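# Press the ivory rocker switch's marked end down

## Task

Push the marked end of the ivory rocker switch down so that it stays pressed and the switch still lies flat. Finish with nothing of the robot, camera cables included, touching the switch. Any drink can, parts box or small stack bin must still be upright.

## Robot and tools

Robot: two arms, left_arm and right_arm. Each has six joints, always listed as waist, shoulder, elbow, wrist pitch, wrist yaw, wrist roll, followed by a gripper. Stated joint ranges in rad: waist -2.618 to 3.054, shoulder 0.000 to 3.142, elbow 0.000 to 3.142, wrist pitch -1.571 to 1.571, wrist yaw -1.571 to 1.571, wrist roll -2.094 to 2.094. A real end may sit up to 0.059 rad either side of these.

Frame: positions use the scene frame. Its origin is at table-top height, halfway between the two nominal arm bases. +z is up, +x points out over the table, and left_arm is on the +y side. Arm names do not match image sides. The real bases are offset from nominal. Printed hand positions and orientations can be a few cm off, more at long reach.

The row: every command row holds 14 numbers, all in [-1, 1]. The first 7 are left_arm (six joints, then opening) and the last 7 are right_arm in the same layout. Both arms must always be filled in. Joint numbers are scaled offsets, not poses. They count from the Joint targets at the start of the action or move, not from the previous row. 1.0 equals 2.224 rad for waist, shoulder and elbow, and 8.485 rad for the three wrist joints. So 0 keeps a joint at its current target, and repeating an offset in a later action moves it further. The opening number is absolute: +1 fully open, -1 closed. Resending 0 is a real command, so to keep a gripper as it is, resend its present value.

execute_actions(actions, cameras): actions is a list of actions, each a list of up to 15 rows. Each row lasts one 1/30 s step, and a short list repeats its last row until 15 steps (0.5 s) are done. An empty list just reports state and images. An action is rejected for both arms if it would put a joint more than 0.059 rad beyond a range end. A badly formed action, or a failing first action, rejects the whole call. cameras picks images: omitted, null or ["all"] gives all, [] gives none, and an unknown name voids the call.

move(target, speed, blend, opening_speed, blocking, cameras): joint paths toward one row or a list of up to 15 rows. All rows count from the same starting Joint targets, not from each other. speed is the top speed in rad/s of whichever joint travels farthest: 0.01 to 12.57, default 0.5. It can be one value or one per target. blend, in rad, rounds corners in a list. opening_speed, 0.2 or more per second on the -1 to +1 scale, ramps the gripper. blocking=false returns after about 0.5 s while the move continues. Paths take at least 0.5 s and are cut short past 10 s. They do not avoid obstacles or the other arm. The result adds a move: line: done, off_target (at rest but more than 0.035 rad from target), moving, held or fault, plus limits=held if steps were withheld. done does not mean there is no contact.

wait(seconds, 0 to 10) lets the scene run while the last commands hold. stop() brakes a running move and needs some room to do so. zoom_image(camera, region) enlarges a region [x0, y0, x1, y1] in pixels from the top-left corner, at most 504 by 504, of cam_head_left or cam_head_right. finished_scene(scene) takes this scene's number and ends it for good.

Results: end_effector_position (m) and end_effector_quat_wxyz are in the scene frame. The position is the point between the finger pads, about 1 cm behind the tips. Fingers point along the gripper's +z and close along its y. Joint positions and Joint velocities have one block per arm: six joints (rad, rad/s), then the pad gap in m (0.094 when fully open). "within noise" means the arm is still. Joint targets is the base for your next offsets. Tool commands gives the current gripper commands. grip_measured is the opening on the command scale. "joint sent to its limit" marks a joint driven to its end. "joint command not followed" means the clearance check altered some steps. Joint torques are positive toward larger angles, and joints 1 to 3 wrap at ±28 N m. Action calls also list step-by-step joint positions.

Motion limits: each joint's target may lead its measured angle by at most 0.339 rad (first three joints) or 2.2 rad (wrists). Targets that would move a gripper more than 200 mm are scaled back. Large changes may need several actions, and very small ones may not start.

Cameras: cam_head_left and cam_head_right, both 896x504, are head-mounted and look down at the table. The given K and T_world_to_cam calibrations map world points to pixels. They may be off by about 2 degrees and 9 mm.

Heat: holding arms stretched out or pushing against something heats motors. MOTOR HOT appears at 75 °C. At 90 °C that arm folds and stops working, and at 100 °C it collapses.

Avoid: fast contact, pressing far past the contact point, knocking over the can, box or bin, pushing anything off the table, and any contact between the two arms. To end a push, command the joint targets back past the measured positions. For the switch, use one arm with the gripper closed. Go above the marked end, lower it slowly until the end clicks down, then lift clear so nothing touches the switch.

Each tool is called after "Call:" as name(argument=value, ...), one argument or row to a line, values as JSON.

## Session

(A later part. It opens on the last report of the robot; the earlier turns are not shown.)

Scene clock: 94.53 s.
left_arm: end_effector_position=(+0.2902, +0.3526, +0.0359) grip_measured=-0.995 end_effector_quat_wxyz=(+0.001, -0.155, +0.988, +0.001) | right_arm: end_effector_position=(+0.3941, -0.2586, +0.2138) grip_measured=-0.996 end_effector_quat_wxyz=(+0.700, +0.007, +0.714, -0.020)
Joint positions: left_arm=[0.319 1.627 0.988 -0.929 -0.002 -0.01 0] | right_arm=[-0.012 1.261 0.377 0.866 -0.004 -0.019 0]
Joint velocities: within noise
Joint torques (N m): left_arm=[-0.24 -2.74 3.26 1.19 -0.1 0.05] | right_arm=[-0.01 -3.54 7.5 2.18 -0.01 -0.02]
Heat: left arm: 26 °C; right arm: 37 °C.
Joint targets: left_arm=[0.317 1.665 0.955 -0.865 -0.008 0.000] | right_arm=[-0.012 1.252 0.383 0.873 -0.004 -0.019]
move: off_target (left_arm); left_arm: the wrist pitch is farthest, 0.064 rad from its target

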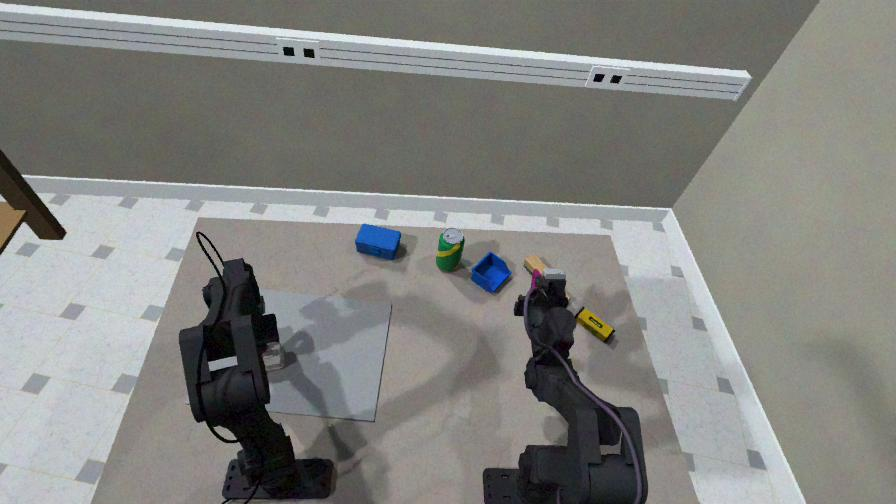

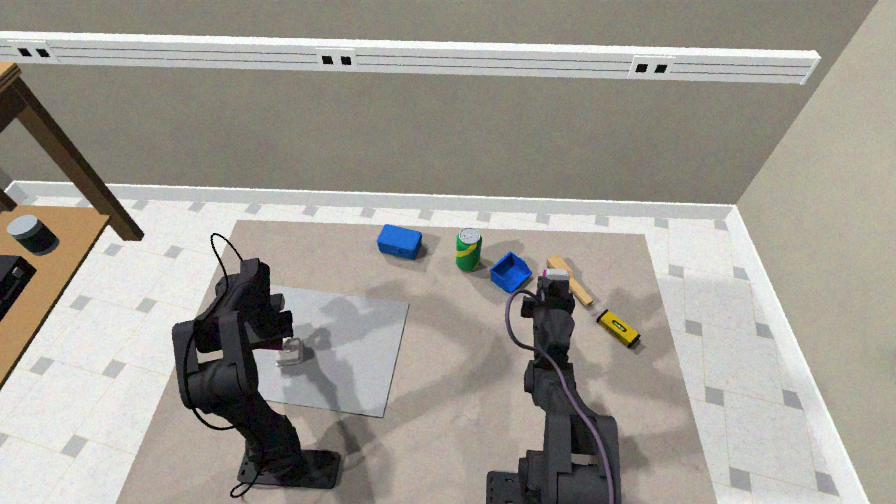

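Call:
move(
  target=[0, 0.0068, -0.0081, 0.0012, 0, 0, -1, 0, 0, 0, 0, 0, 0, -1],
  speed=0.15,
  cameras=["cam_head_left", "cam_head_right"],
)

Call:
zoom_image(
  camera="cam_head_right",
  region=[270, 330, 310, 370],
)

Call:
zoom_image(
  camera="cam_head_left",
  region=[255, 335, 295, 375],
)

Scene clock: 100.93 s.
left_arm: end_effector_position=(+0.2898, +0.3524, +0.0353) grip_measured=-0.995 end_effector_quat_wxyz=(+0.001, -0.155, +0.988, +0.001) | right_arm: end_effector_position=(+0.3941, -0.2586, +0.2138) grip_measured=-0.996 end_effector_quat_wxyz=(+0.700, +0.007, +0.714, -0.020)
Joint positions: left_arm=[0.319 1.627 0.986 -0.927 -0.002 -0.01 0] | right_arm=[-0.012 1.261 0.377 0.866 -0.004 -0.019 0]
Joint velocities: within noise
Joint torques (N m): left_arm=[-0.24 -1.61 1.98 1.27 -0.05 0.07] | right_arm=[-0.02 -3.55 7.5 2.18 -0.01 -0.02]
Heat: left arm: 26 °C; right arm: 38 °C.
Joint targets: left_arm=[0.317 1.680 0.937 -0.855 -0.008 0.000] | right_arm=[-0.012 1.252 0.383 0.873 -0.004 -0.019]
move: off_target (left_arm); left_arm: the wrist pitch is farthest, 0.072 rad from its target

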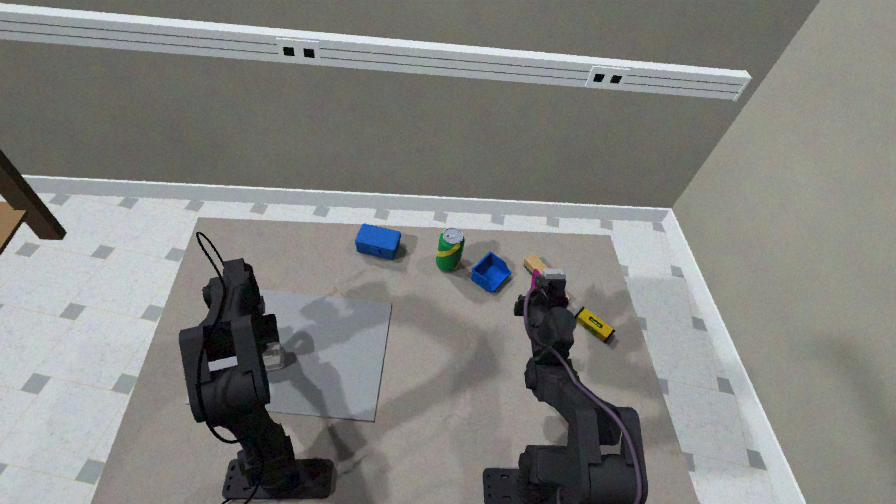

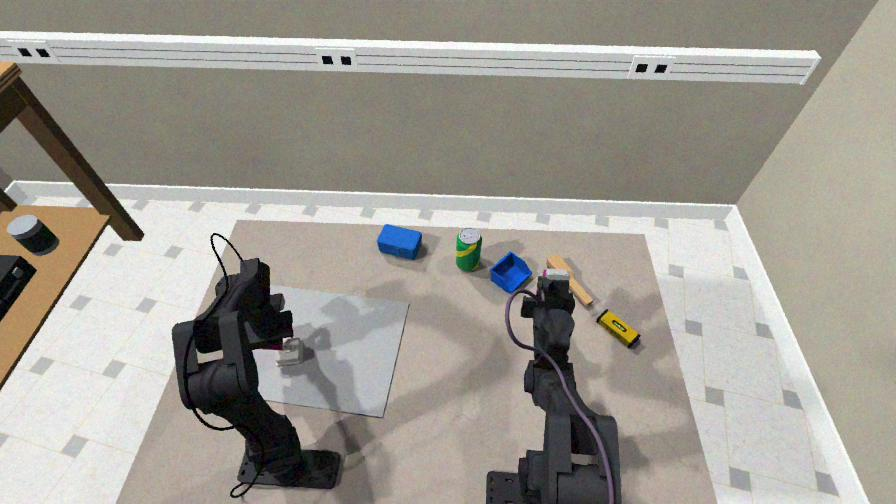

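Scaled by 12.600 from the camera's 896x504 image, which has a finer 1280x720 frame.

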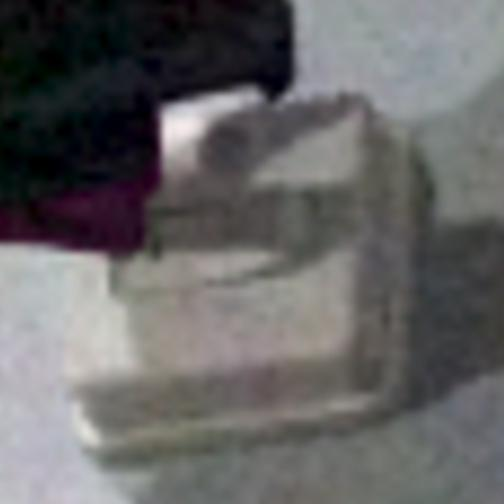

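Scaled by 12.600 from the camera's 896x504 image, which has a finer 1280x720 frame.

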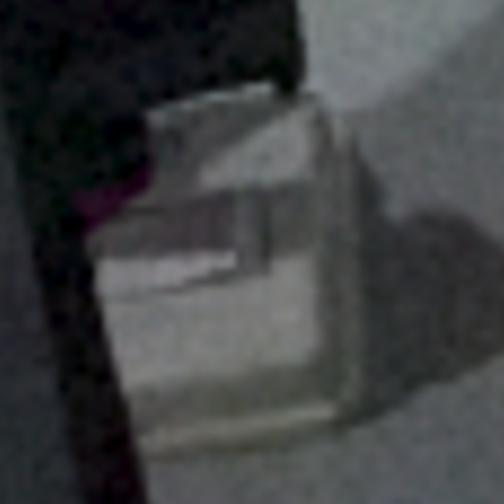

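Call:
move(
  target=[0, 0.009, -0.0099, 0.0012, 0, 0, -1, 0, 0, 0, 0, 0, 0, -1],
  speed=0.15,
)

Call:
zoom_image(
  camera="cam_head_right",
  region=[270, 330, 310, 370],
)

Call:
zoom_image(
  camera="cam_head_left",
  region=[255, 335, 295, 375],
)

Scene clock: 106.63 s.
left_arm: end_effector_position=(+0.2893, +0.3523, +0.0345) grip_measured=-0.995 end_effector_quat_wxyz=(+0.001, -0.155, +0.988, +0.001) | right_arm: end_effector_position=(+0.3941, -0.2586, +0.2138) grip_measured=-0.996 end_effector_quat_wxyz=(+0.700, +0.007, +0.714, -0.020)
Joint positions: left_arm=[0.319 1.627 0.982 -0.924 -0.002 -0.01 0] | right_arm=[-0.012 1.261 0.377 0.866 -0.004 -0.019 0]
Joint velocities: within noise
Joint torques (N m): left_arm=[-0.28 0.03 0.12 1.38 -0.09 0.07] | right_arm=[0.01 -3.55 7.5 2.18 -0.01 -0.02]
Heat: left arm: 26 °C; right arm: 38 °C.
Joint targets: left_arm=[0.317 1.700 0.915 -0.845 -0.008 0.000] | right_arm=[-0.012 1.252 0.383 0.873 -0.004 -0.019]
move: off_target (left_arm); left_arm: the wrist pitch is farthest, 0.079 rad from its target

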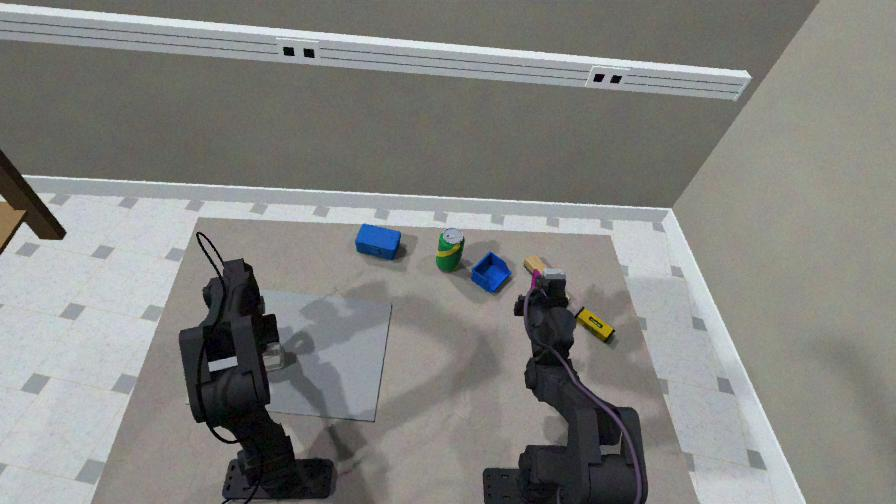

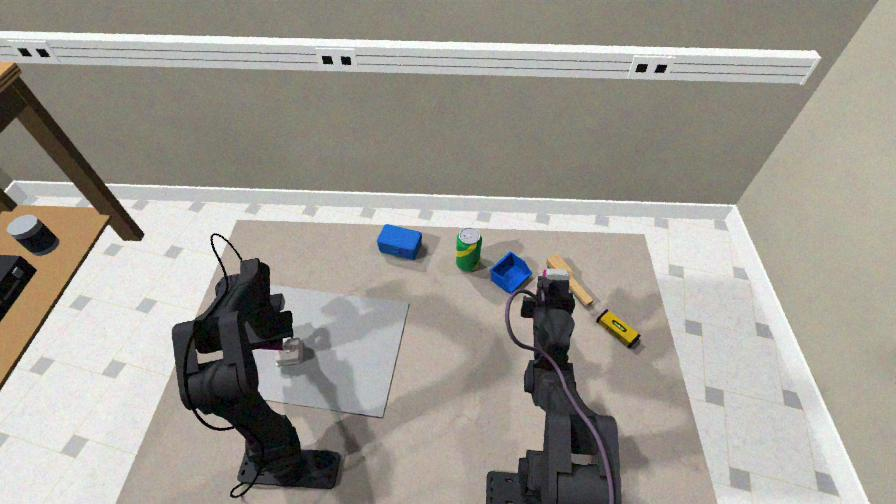

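Scaled by 12.600 from the camera's 896x504 image, which has a finer 1280x720 frame.

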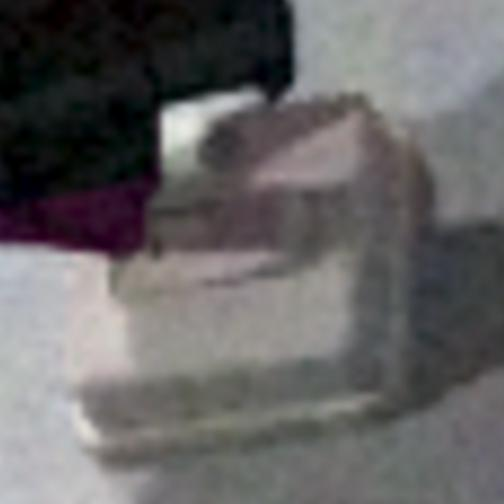

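Scaled by 12.600 from the camera's 896x504 image, which has a finer 1280x720 frame.

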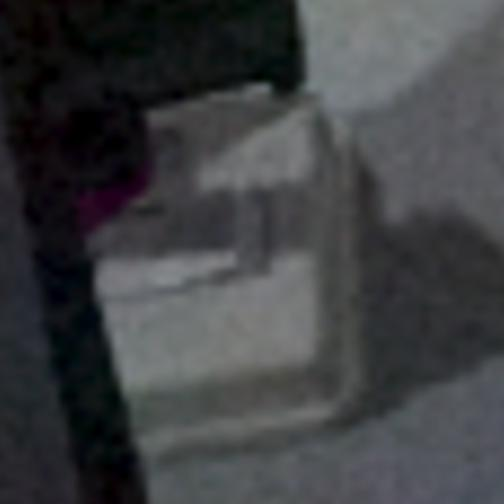

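Call:
move(
  target=[0, 0.009, -0.0099, 0.0012, 0, 0, -1, 0, 0, 0, 0, 0, 0, -1],
  speed=0.15,
)

Call:
zoom_image(
  camera="cam_head_right",
  region=[270, 330, 310, 370],
)

Call:
zoom_image(
  camera="cam_head_left",
  region=[255, 335, 295, 375],
)

Scene clock: 115.27 s.
left_arm: end_effector_position=(+0.2864, +0.3514, +0.0314) grip_measured=-0.995 end_effector_quat_wxyz=(-0.003, -0.155, +0.988, +0.000) | right_arm: end_effector_position=(+0.3941, -0.2586, +0.2138) grip_measured=-0.996 end_effector_quat_wxyz=(+0.700, +0.007, +0.714, -0.020)
Joint positions: left_arm=[0.319 1.627 0.969 -0.918 -0.002 -0.01 0] | right_arm=[-0.012 1.261 0.377 0.866 -0.004 -0.019 0]
Joint velocities: within noise
Joint torques (N m): left_arm=[-0.25 1.89 -0.55 1.43 -0.08 0.06] | right_arm=[0.01 -3.55 7.49 2.18 -0.01 -0.03]
Heat: left arm: 27 °C; right arm: 38 °C.
Joint targets: left_arm=[0.317 1.720 0.893 -0.835 -0.008 0.000] | right_arm=[-0.012 1.252 0.383 0.873 -0.004 -0.019]
move: off_target (left_arm); left_arm: the shoulder is farthest, 0.093 rad from its target

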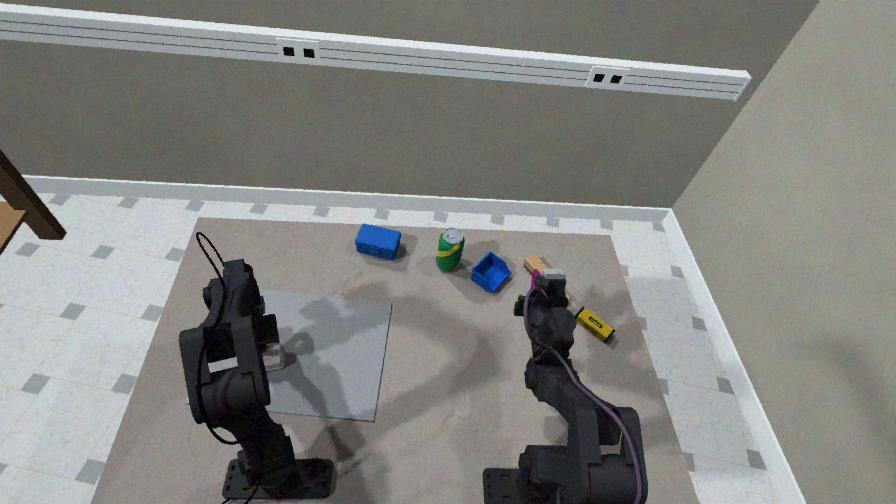

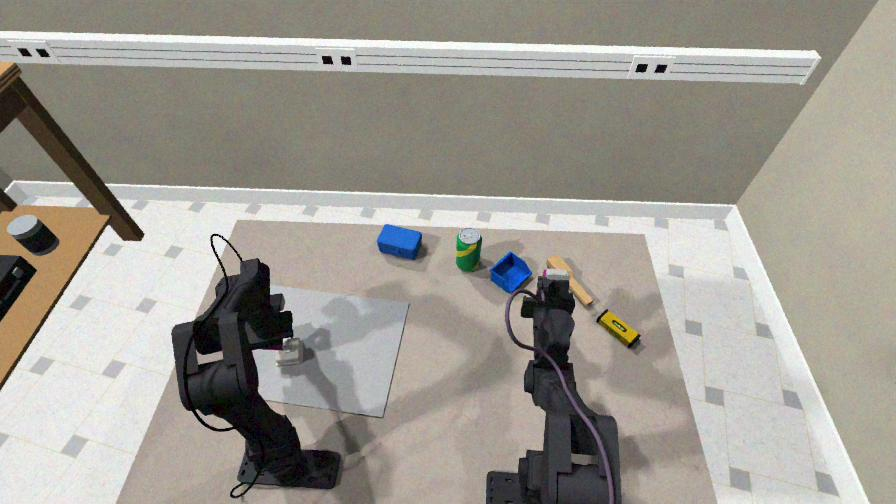

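Scaled by 12.600 from the camera's 896x504 image, which has a finer 1280x720 frame.

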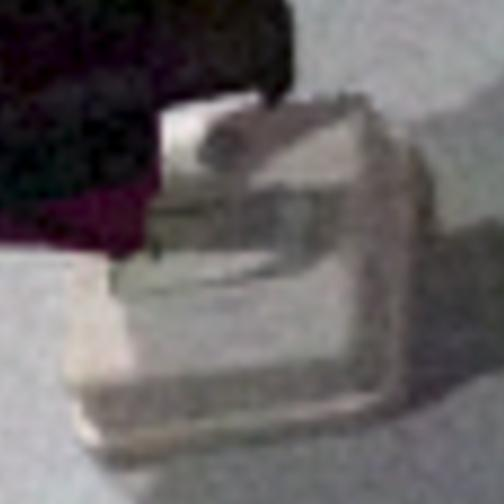

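Scaled by 12.600 from the camera's 896x504 image, which has a finer 1280x720 frame.

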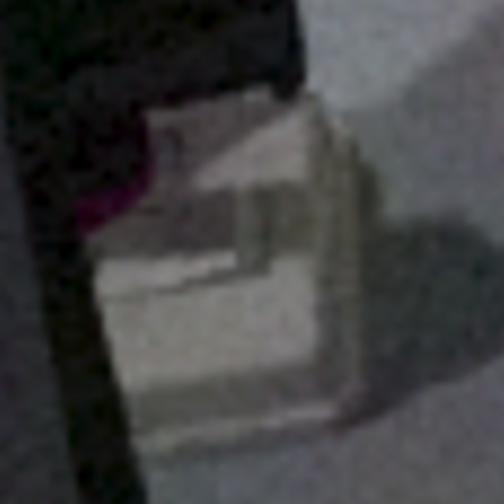

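Call:
move(
  target=[0, -0.055, 0.06, -0.012, 0, 0, -1, 0, 0, 0, 0, 0, 0, -1],
  speed=0.3,
)

Call:
zoom_image(
  camera="cam_head_right",
  region=[260, 325, 320, 380],
)

Call:
zoom_image(
  camera="cam_head_left",
  region=[240, 330, 300, 385],
)

Scene clock: 123.53 s.
left_arm: end_effector_position=(+0.2944, +0.3539, +0.0403) grip_measured=-0.995 end_effector_quat_wxyz=(+0.009, -0.155, +0.988, +0.002) | right_arm: end_effector_position=(+0.3941, -0.2586, +0.2138) grip_measured=-0.996 end_effector_quat_wxyz=(+0.700, +0.007, +0.714, -0.020)
Joint positions: left_arm=[0.319 1.623 1.002 -0.932 -0.002 -0.01 0] | right_arm=[-0.012 1.261 0.377 0.866 -0.004 -0.019 0]
Joint velocities: within noise
Joint torques (N m): left_arm=[-0.21 -7.94 8.84 0.53 -0.07 0.09] | right_arm=[-0.01 -3.55 7.49 2.19 -0.01 -0.02]
Heat: left arm: 26 °C; right arm: 38 °C.
Joint targets: left_arm=[0.317 1.598 1.027 -0.937 -0.008 0.000] | right_arm=[-0.012 1.252 0.383 0.873 -0.004 -0.019]
move: done

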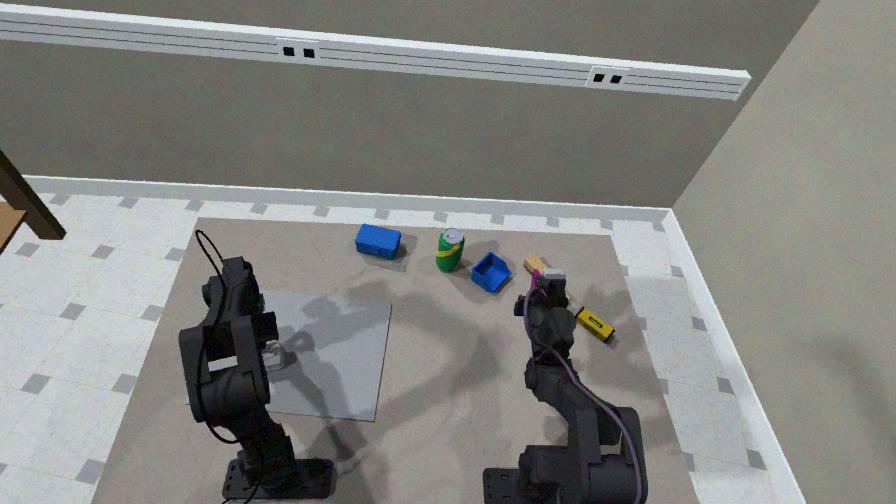

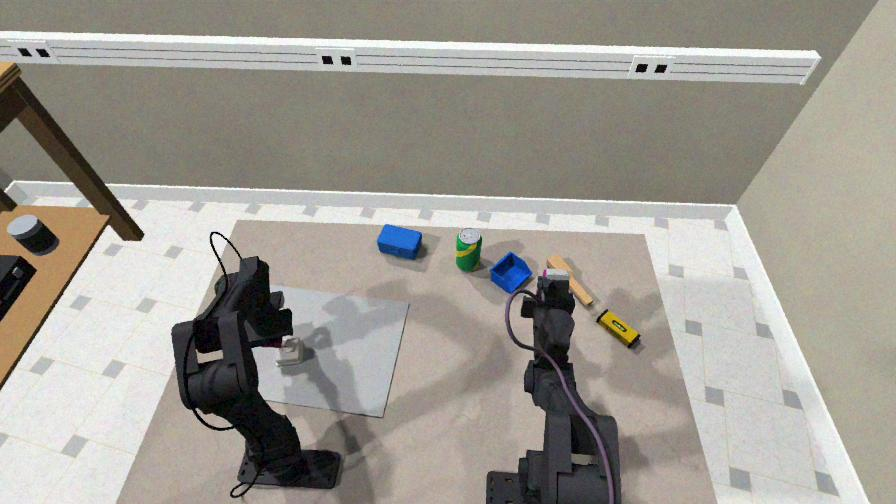

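Scaled by 8.400 from the camera's 896x504 image, which has a finer 1280x720 frame.

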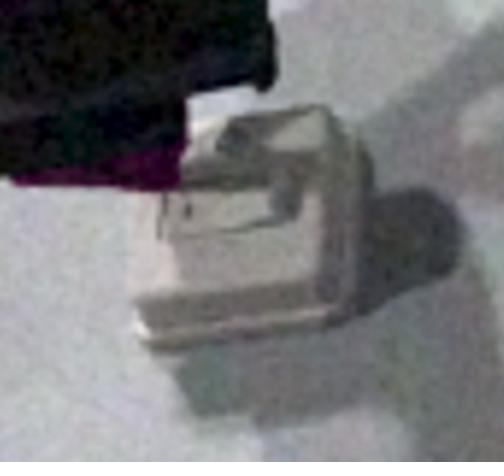

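Scaled by 8.400 from the camera's 896x504 image, which has a finer 1280x720 frame.

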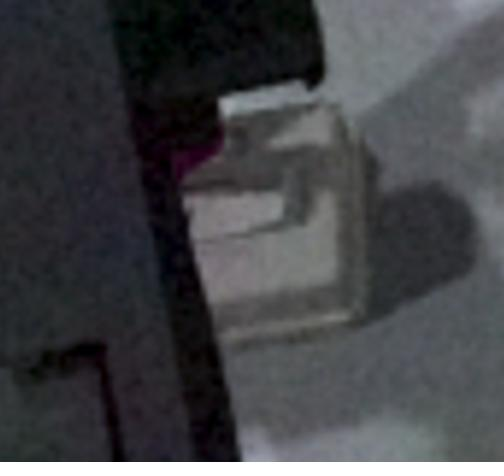

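Call:
move(
  target=[
    [-0.0067, 0.0216, -0.0202, 0.0034, 0, 0, -1, 0, 0, 0, 0, 0, 0, -1],
    [-0.0067, 0.0549, -0.0603, 0.012, 0, 0, -1, 0, 0, 0, 0, 0, 0, -1],
  ],
  speed=0.15,
)

Call:
zoom_image(
  camera="cam_head_right",
  region=[270, 330, 310, 370],
)

Call:
zoom_image(
  camera="cam_head_left",
  region=[255, 335, 295, 375],
)

Scene clock: 171.87 s.
left_arm: end_effector_position=(+0.2899, +0.3496, +0.0314) grip_measured=-0.995 end_effector_quat_wxyz=(+0.002, -0.149, +0.989, +0.001) | right_arm: end_effector_position=(+0.3941, -0.2586, +0.2138) grip_measured=-0.996 end_effector_quat_wxyz=(+0.700, +0.007, +0.714, -0.020)
Joint positions: left_arm=[0.308 1.628 0.97 -0.908 -0.002 -0.009 0] | right_arm=[-0.012 1.261 0.377 0.866 -0.004 -0.019 0]
Joint velocities: within noise
Joint torques (N m): left_arm=[-0.53 1.63 -0.79 1.33 -0.09 0.07] | right_arm=[-0.01 -3.54 7.5 2.19 -0.01 -0.02]
Heat: left arm: 27 °C; right arm: 40 °C.
Joint targets: left_arm=[0.302 1.720 0.893 -0.835 -0.008 0.000] | right_arm=[-0.012 1.252 0.383 0.873 -0.004 -0.019]
move: off_target (left_arm); left_arm: the shoulder is farthest, 0.092 rad from its target

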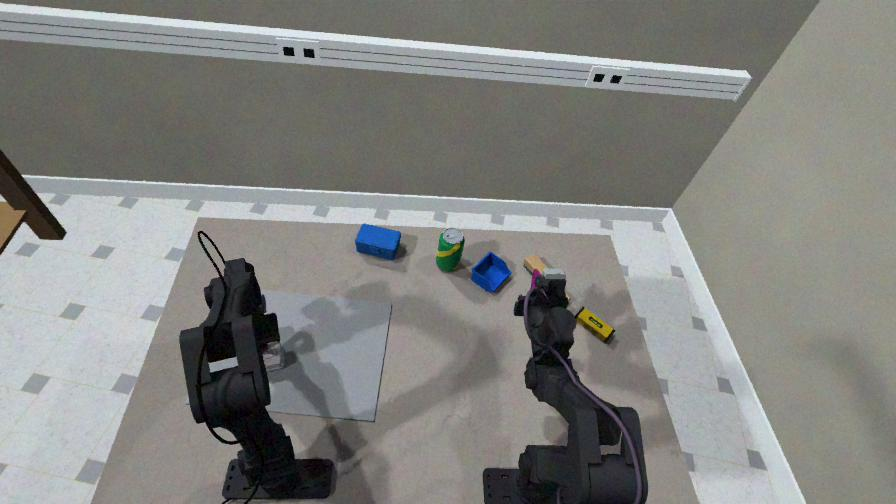

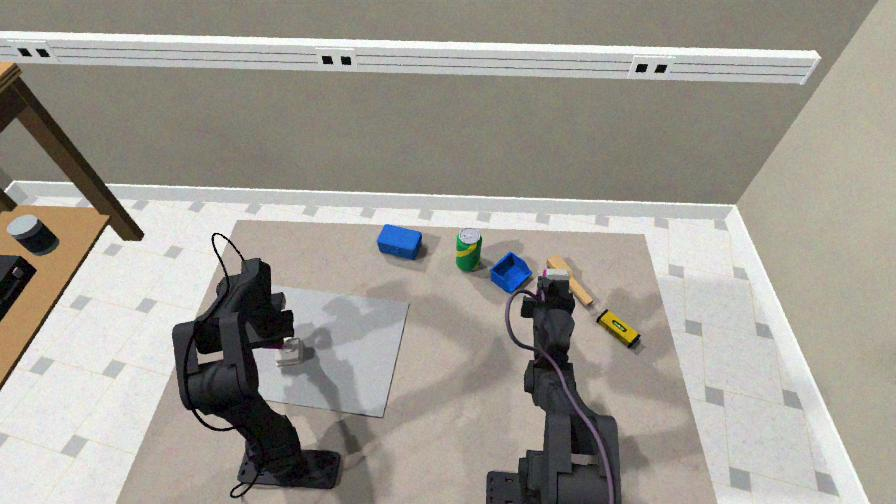

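Scaled by 12.600 from the camera's 896x504 image, which has a finer 1280x720 frame.

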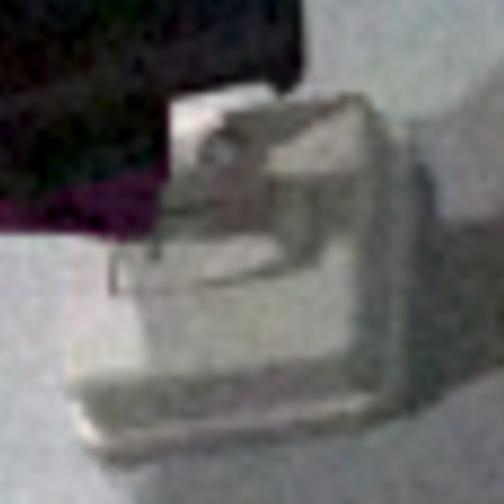

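Scaled by 12.600 from the camera's 896x504 image, which has a finer 1280x720 frame.

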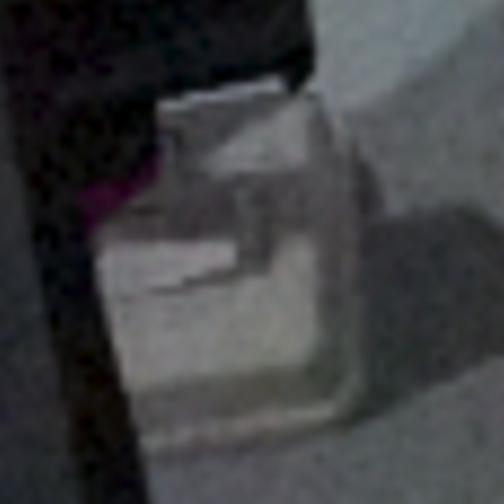

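Call:
move(
  target=[
    [0, -0.0989, 0.1156, -0.0454, 0, 0, -1, 0, 0, 0, 0, 0, 0, -1],
    [-0.6567, -0.3559, 0.2420, 0.03915, 0, 0.185, -1, 0, 0, 0, 0, 0, 0, -1],
  ],
  speed=[0.4, 1.0],
)

Call:
zoom_image(
  camera="cam_head_left",
  region=[240, 330, 300, 385],
)

Call:
zoom_image(
  camera="cam_head_right",
  region=[260, 325, 320, 380],
)

Scene clock: 182.53 s.
left_arm: end_effector_position=(+0.1535, -0.0029, +0.4901) grip_measured=-0.995 end_effector_quat_wxyz=(+0.682, +0.703, +0.147, +0.139) | right_arm: end_effector_position=(+0.3941, -0.2586, +0.2138) grip_measured=-0.996 end_effector_quat_wxyz=(+0.700, +0.007, +0.714, -0.020)
Joint positions: left_arm=[-1.153 0.93 1.416 -0.517 -0.007 1.566 0] | right_arm=[-0.012 1.261 0.377 0.866 -0.004 -0.019 0]
Joint velocities: within noise
Joint torques (N m): left_arm=[-0.53 -0.1 7.91 2.35 0.01 -0.01] | right_arm=[-0.01 -3.55 7.49 2.18 -0.01 -0.02]
Heat: left arm: 27 °C; right arm: 40 °C.
Joint targets: left_arm=[-1.159 0.928 1.431 -0.503 -0.008 1.569] | right_arm=[-0.012 1.252 0.383 0.873 -0.004 -0.019]
move: done

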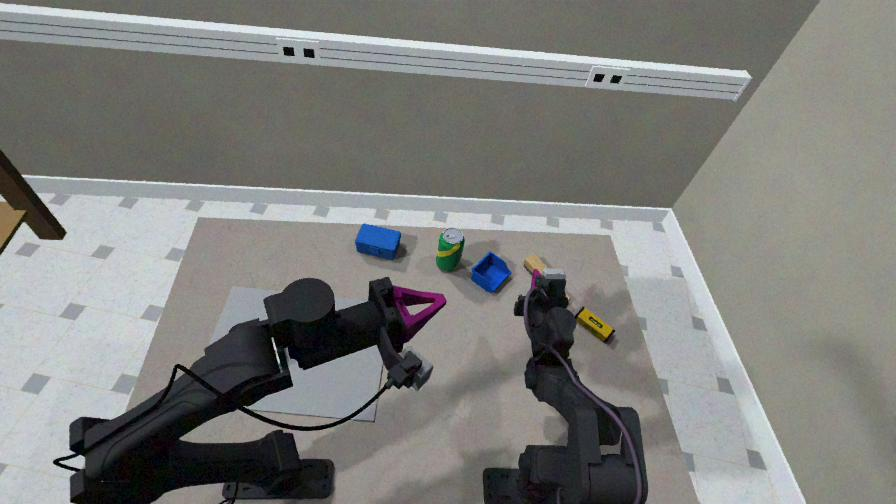

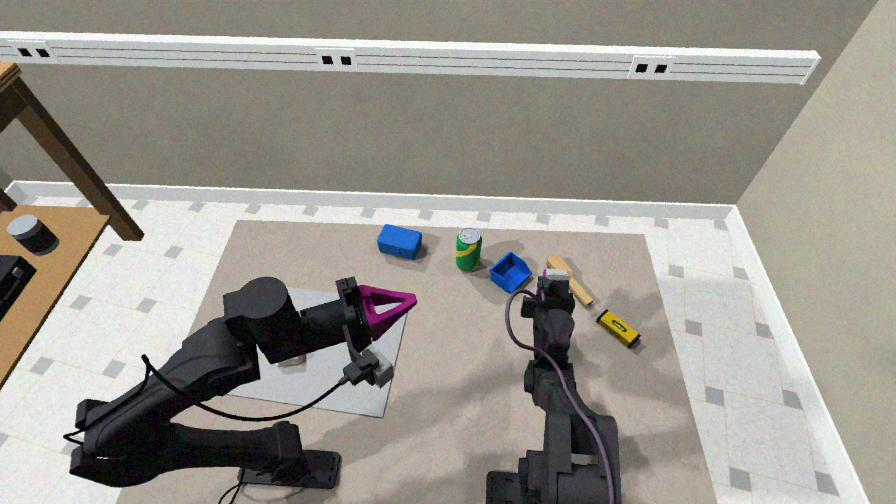

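Scaled by 8.400 from the camera's 896x504 image, which has a finer 1280x720 frame.

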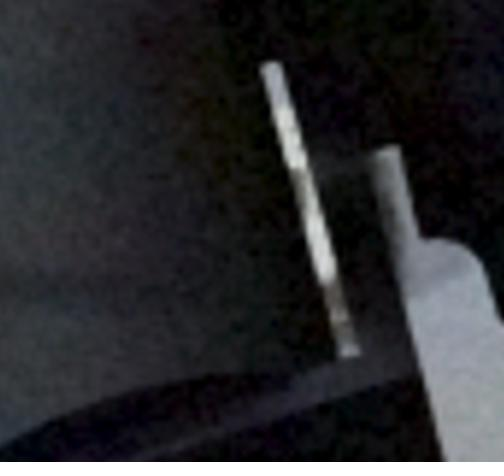

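Scaled by 8.400 from the camera's 896x504 image, which has a finer 1280x720 frame.

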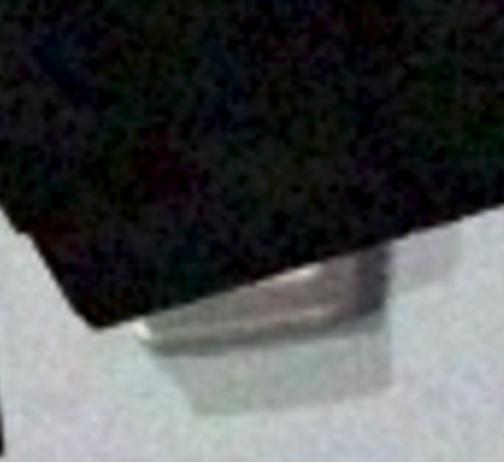

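Call:
zoom_image(
  camera="cam_head_left",
  region=[360, 260, 460, 400],
)

Call:
zoom_image(
  camera="cam_head_right",
  region=[330, 260, 430, 400],
)

Scaled by 3.600 from the camera's 896x504 image, which has a finer 1280x720 frame.

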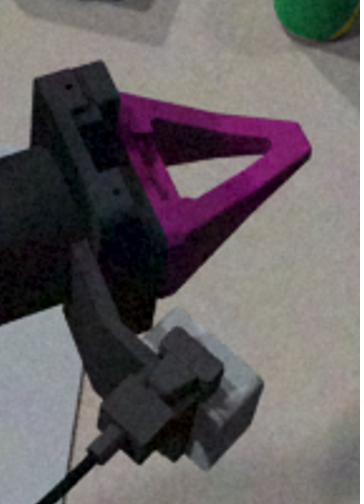

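Scaled by 3.600 from the camera's 896x504 image, which has a finer 1280x720 frame.

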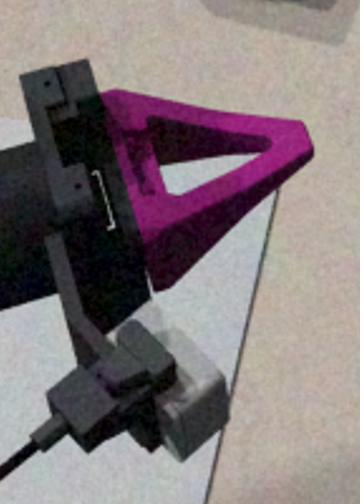

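Call:
zoom_image(
  camera="cam_head_left",
  region=[405, 275, 455, 325],
)

Call:
zoom_image(
  camera="cam_head_right",
  region=[375, 275, 425, 325],
)

Scaled by 10.080 from the camera's 896x504 image, which has a finer 1280x720 frame.

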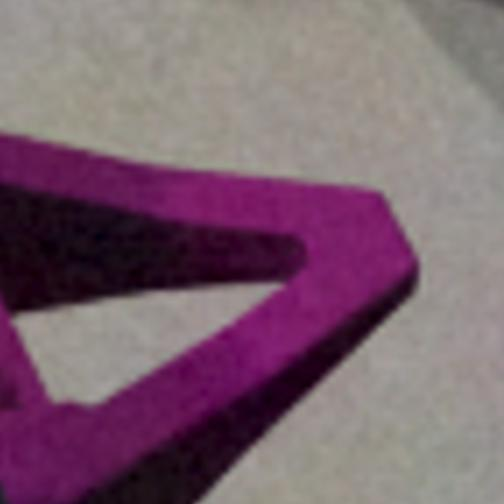

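Scaled by 10.080 from the camera's 896x504 image, which has a finer 1280x720 frame.

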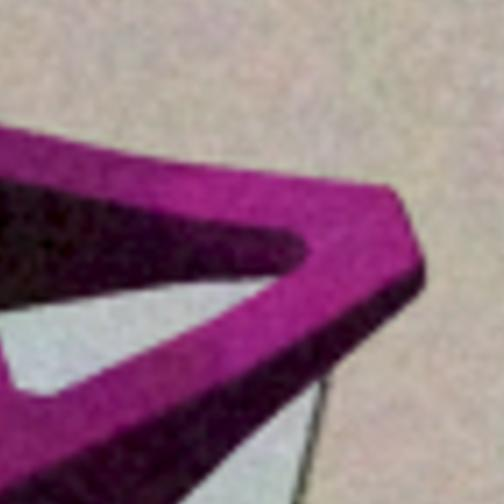

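Call:
move(
  target=[
    [0.6520, 0.2792, -0.0890, -0.0892, 0, -0.3553, -1, 0, 0, 0, 0, 0, 0, -1],
    [0.6520, 0.3033, -0.1929, -0.0556, 0, -0.3553, -1, 0, 0, 0, 0, 0, 0, -1],
  ],
  speed=[1.0, 0.3],
)

Call:
zoom_image(
  camera="cam_head_left",
  region=[240, 330, 300, 385],
)

Call:
zoom_image(
  camera="cam_head_right",
  region=[260, 325, 320, 380],
)

Scene clock: 223.17 s.
left_arm: end_effector_position=(+0.2882, +0.3443, +0.0495) grip_measured=-0.995 end_effector_quat_wxyz=(-0.004, +0.753, -0.658, -0.002) | right_arm: end_effector_position=(+0.3941, -0.2586, +0.2138) grip_measured=-0.996 end_effector_quat_wxyz=(+0.700, +0.007, +0.714, -0.020)
Joint positions: left_arm=[0.288 1.589 1.007 -0.983 -0.007 -1.435 0] | right_arm=[-0.012 1.261 0.377 0.866 -0.004 -0.019 0]
Joint velocities: within noise
Joint torques (N m): left_arm=[0.29 -4.38 5.93 0.62 -0.01 -0.14] | right_arm=[-0.02 -3.55 7.49 2.19 -0.01 -0.02]
Heat: left arm: 31 °C; right arm: 41 °C.
Joint targets: left_arm=[0.292 1.603 1.002 -0.974 -0.008 -1.445] | right_arm=[-0.012 1.252 0.383 0.874 -0.004 -0.019]
move: done

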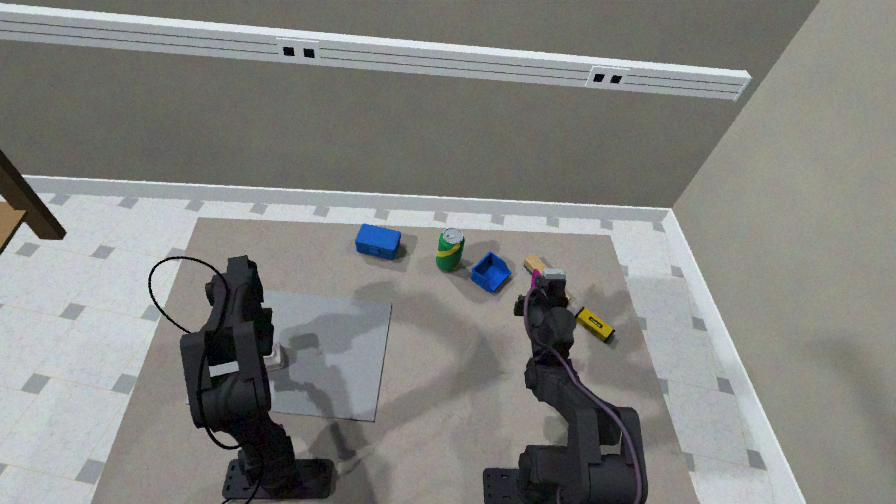

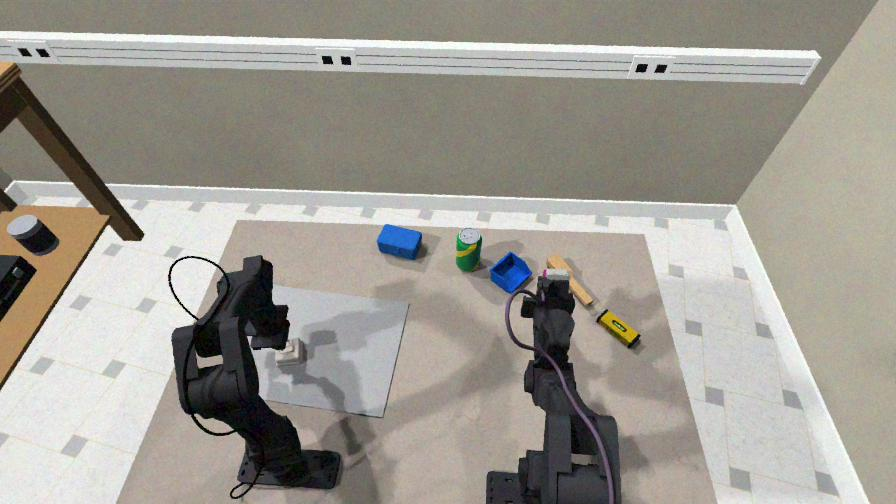

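Scaled by 8.400 from the camera's 896x504 image, which has a finer 1280x720 frame.

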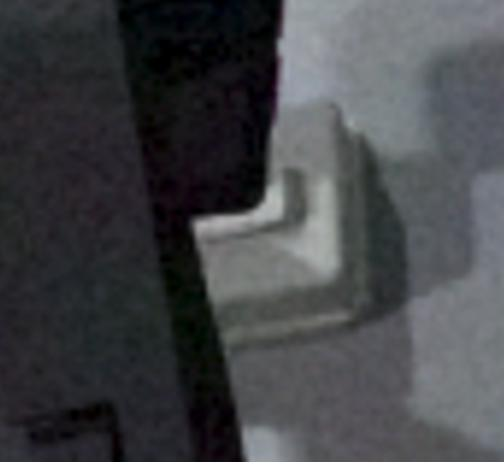

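Scaled by 8.400 from the camera's 896x504 image, which has a finer 1280x720 frame.

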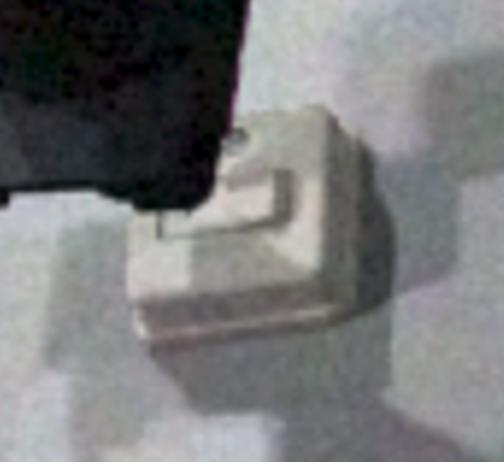

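Call:
move(
  target=[
    [0, 0.0105, -0.0197, 0.0079, 0, 0, -1, 0, 0, 0, 0, 0, 0, -1],
    [0, 0.0204, -0.0331, 0.0140, 0, 0, -1, 0, 0, 0, 0, 0, 0, -1],
  ],
  speed=[0.15, 0.1],
)

Call:
zoom_image(
  camera="cam_head_left",
  region=[240, 330, 300, 385],
)

Call:
zoom_image(
  camera="cam_head_right",
  region=[260, 325, 320, 380],
)

Scene clock: 227.50 s.
left_arm: end_effector_position=(+0.2869, +0.3439, +0.0361) grip_measured=-0.995 end_effector_quat_wxyz=(-0.003, +0.753, -0.658, -0.002) | right_arm: end_effector_position=(+0.3941, -0.2586, +0.2137) grip_measured=-0.996 end_effector_quat_wxyz=(+0.700, +0.007, +0.714, -0.020)
Joint positions: left_arm=[0.288 1.607 0.968 -0.93 -0.007 -1.435 0] | right_arm=[-0.012 1.261 0.377 0.865 -0.004 -0.019 0]
Joint velocities: within noise
Joint torques (N m): left_arm=[0.27 -2.37 2.69 1.29 0.01 -0.14] | right_arm=[-0.01 -3.55 7.5 2.18 -0.02 -0.03]
Heat: left arm: 30 °C; right arm: 41 °C.
Joint targets: left_arm=[0.292 1.648 0.928 -0.856 -0.008 -1.445] | right_arm=[-0.012 1.252 0.383 0.873 -0.004 -0.019]
move: off_target (left_arm); left_arm: the wrist pitch is farthest, 0.075 rad from its target

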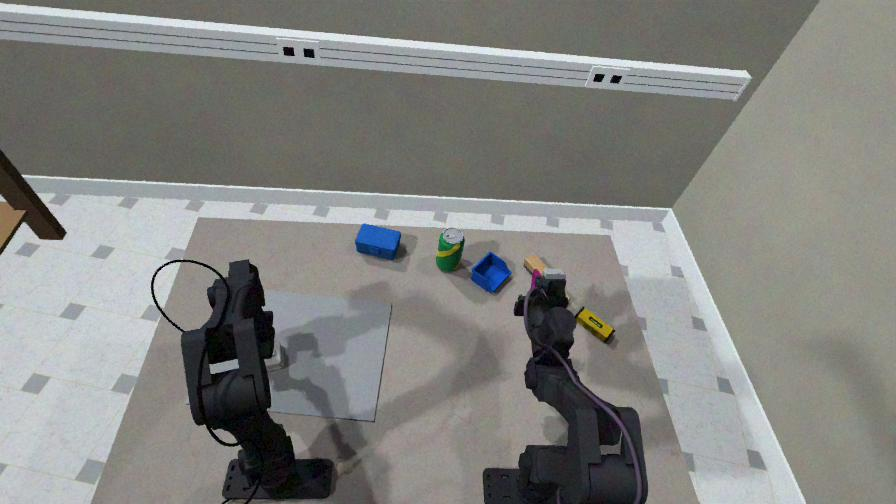

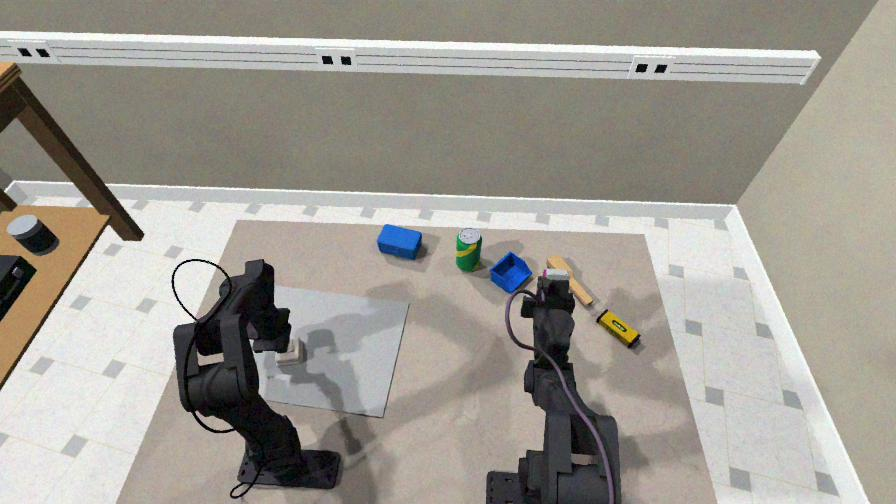

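Scaled by 8.400 from the camera's 896x504 image, which has a finer 1280x720 frame.

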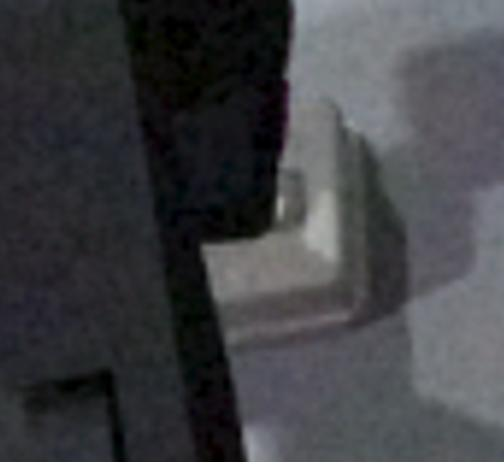

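Scaled by 8.400 from the camera's 896x504 image, which has a finer 1280x720 frame.

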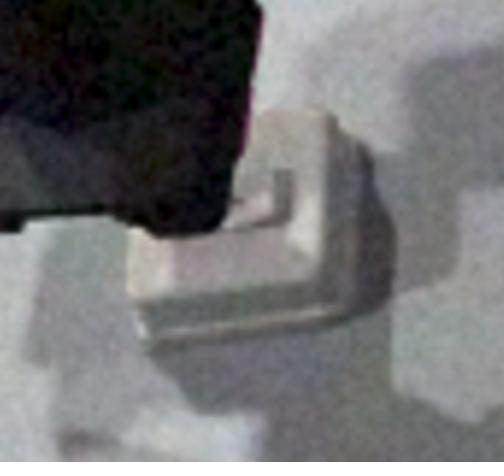

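Call:
move(
  target=[0, 0.009, -0.0099, 0.002, 0, 0, -1, 0, 0, 0, 0, 0, 0, -1],
  speed=0.1,
  cameras=[],
)

Scene clock: 228.97 s.
left_arm: end_effector_position=(+0.2865, +0.3438, +0.0353) grip_measured=-0.995 end_effector_quat_wxyz=(-0.003, +0.753, -0.658, -0.002) | right_arm: end_effector_position=(+0.3941, -0.2586, +0.2137) grip_measured=-0.996 end_effector_quat_wxyz=(+0.700, +0.007, +0.714, -0.020)
Joint positions: left_arm=[0.288 1.607 0.964 -0.927 -0.007 -1.435 0] | right_arm=[-0.012 1.261 0.377 0.865 -0.004 -0.019 0]
Joint velocities: within noise
Joint torques (N m): left_arm=[0.35 -0.68 1.01 1.44 -0.05 -0.14] | right_arm=[-0.01 -3.55 7.49 2.18 -0.01 -0.02]
Heat: left arm: 30 °C; right arm: 42 °C.
Joint targets: left_arm=[0.292 1.668 0.906 -0.839 -0.008 -1.445] | right_arm=[-0.012 1.252 0.383 0.873 -0.004 -0.019]
move: off_target (left_arm); left_arm: the wrist pitch is farthest, 0.088 rad from its target
No camera images: "cameras" was empty.

Call:
move(
  target=[0, 0.009, -0.0099, 0.0, 0, 0, -1, 0, 0, 0, 0, 0, 0, -1],
  speed=0.1,
  cameras=[],
)

Scene clock: 231.13 s.
left_arm: end_effector_position=(+0.2855, +0.3435, +0.0335) grip_measured=-0.995 end_effector_quat_wxyz=(-0.002, +0.753, -0.658, -0.003) | right_arm: end_effector_position=(+0.3941, -0.2586, +0.2137) grip_measured=-0.996 end_effector_quat_wxyz=(+0.700, +0.007, +0.714, -0.020)
Joint positions: left_arm=[0.288 1.607 0.957 -0.92 -0.007 -1.435 0] | right_arm=[-0.012 1.261 0.377 0.865 -0.004 -0.019 0]
Joint velocities: within noise
Joint torques (N m): left_arm=[0.31 1.24 -0.4 1.37 -0.01 -0.11] | right_arm=[-0.01 -3.55 7.5 2.19 -0.01 -0.03]
Heat: left arm: 30 °C; right arm: 42 °C.
Joint targets: left_arm=[0.292 1.688 0.884 -0.839 -0.008 -1.445] | right_arm=[-0.012 1.252 0.383 0.873 -0.004 -0.019]
move: off_target (left_arm); left_arm: the shoulder is farthest, 0.081 rad from its target
No camera images: "cameras" was empty.


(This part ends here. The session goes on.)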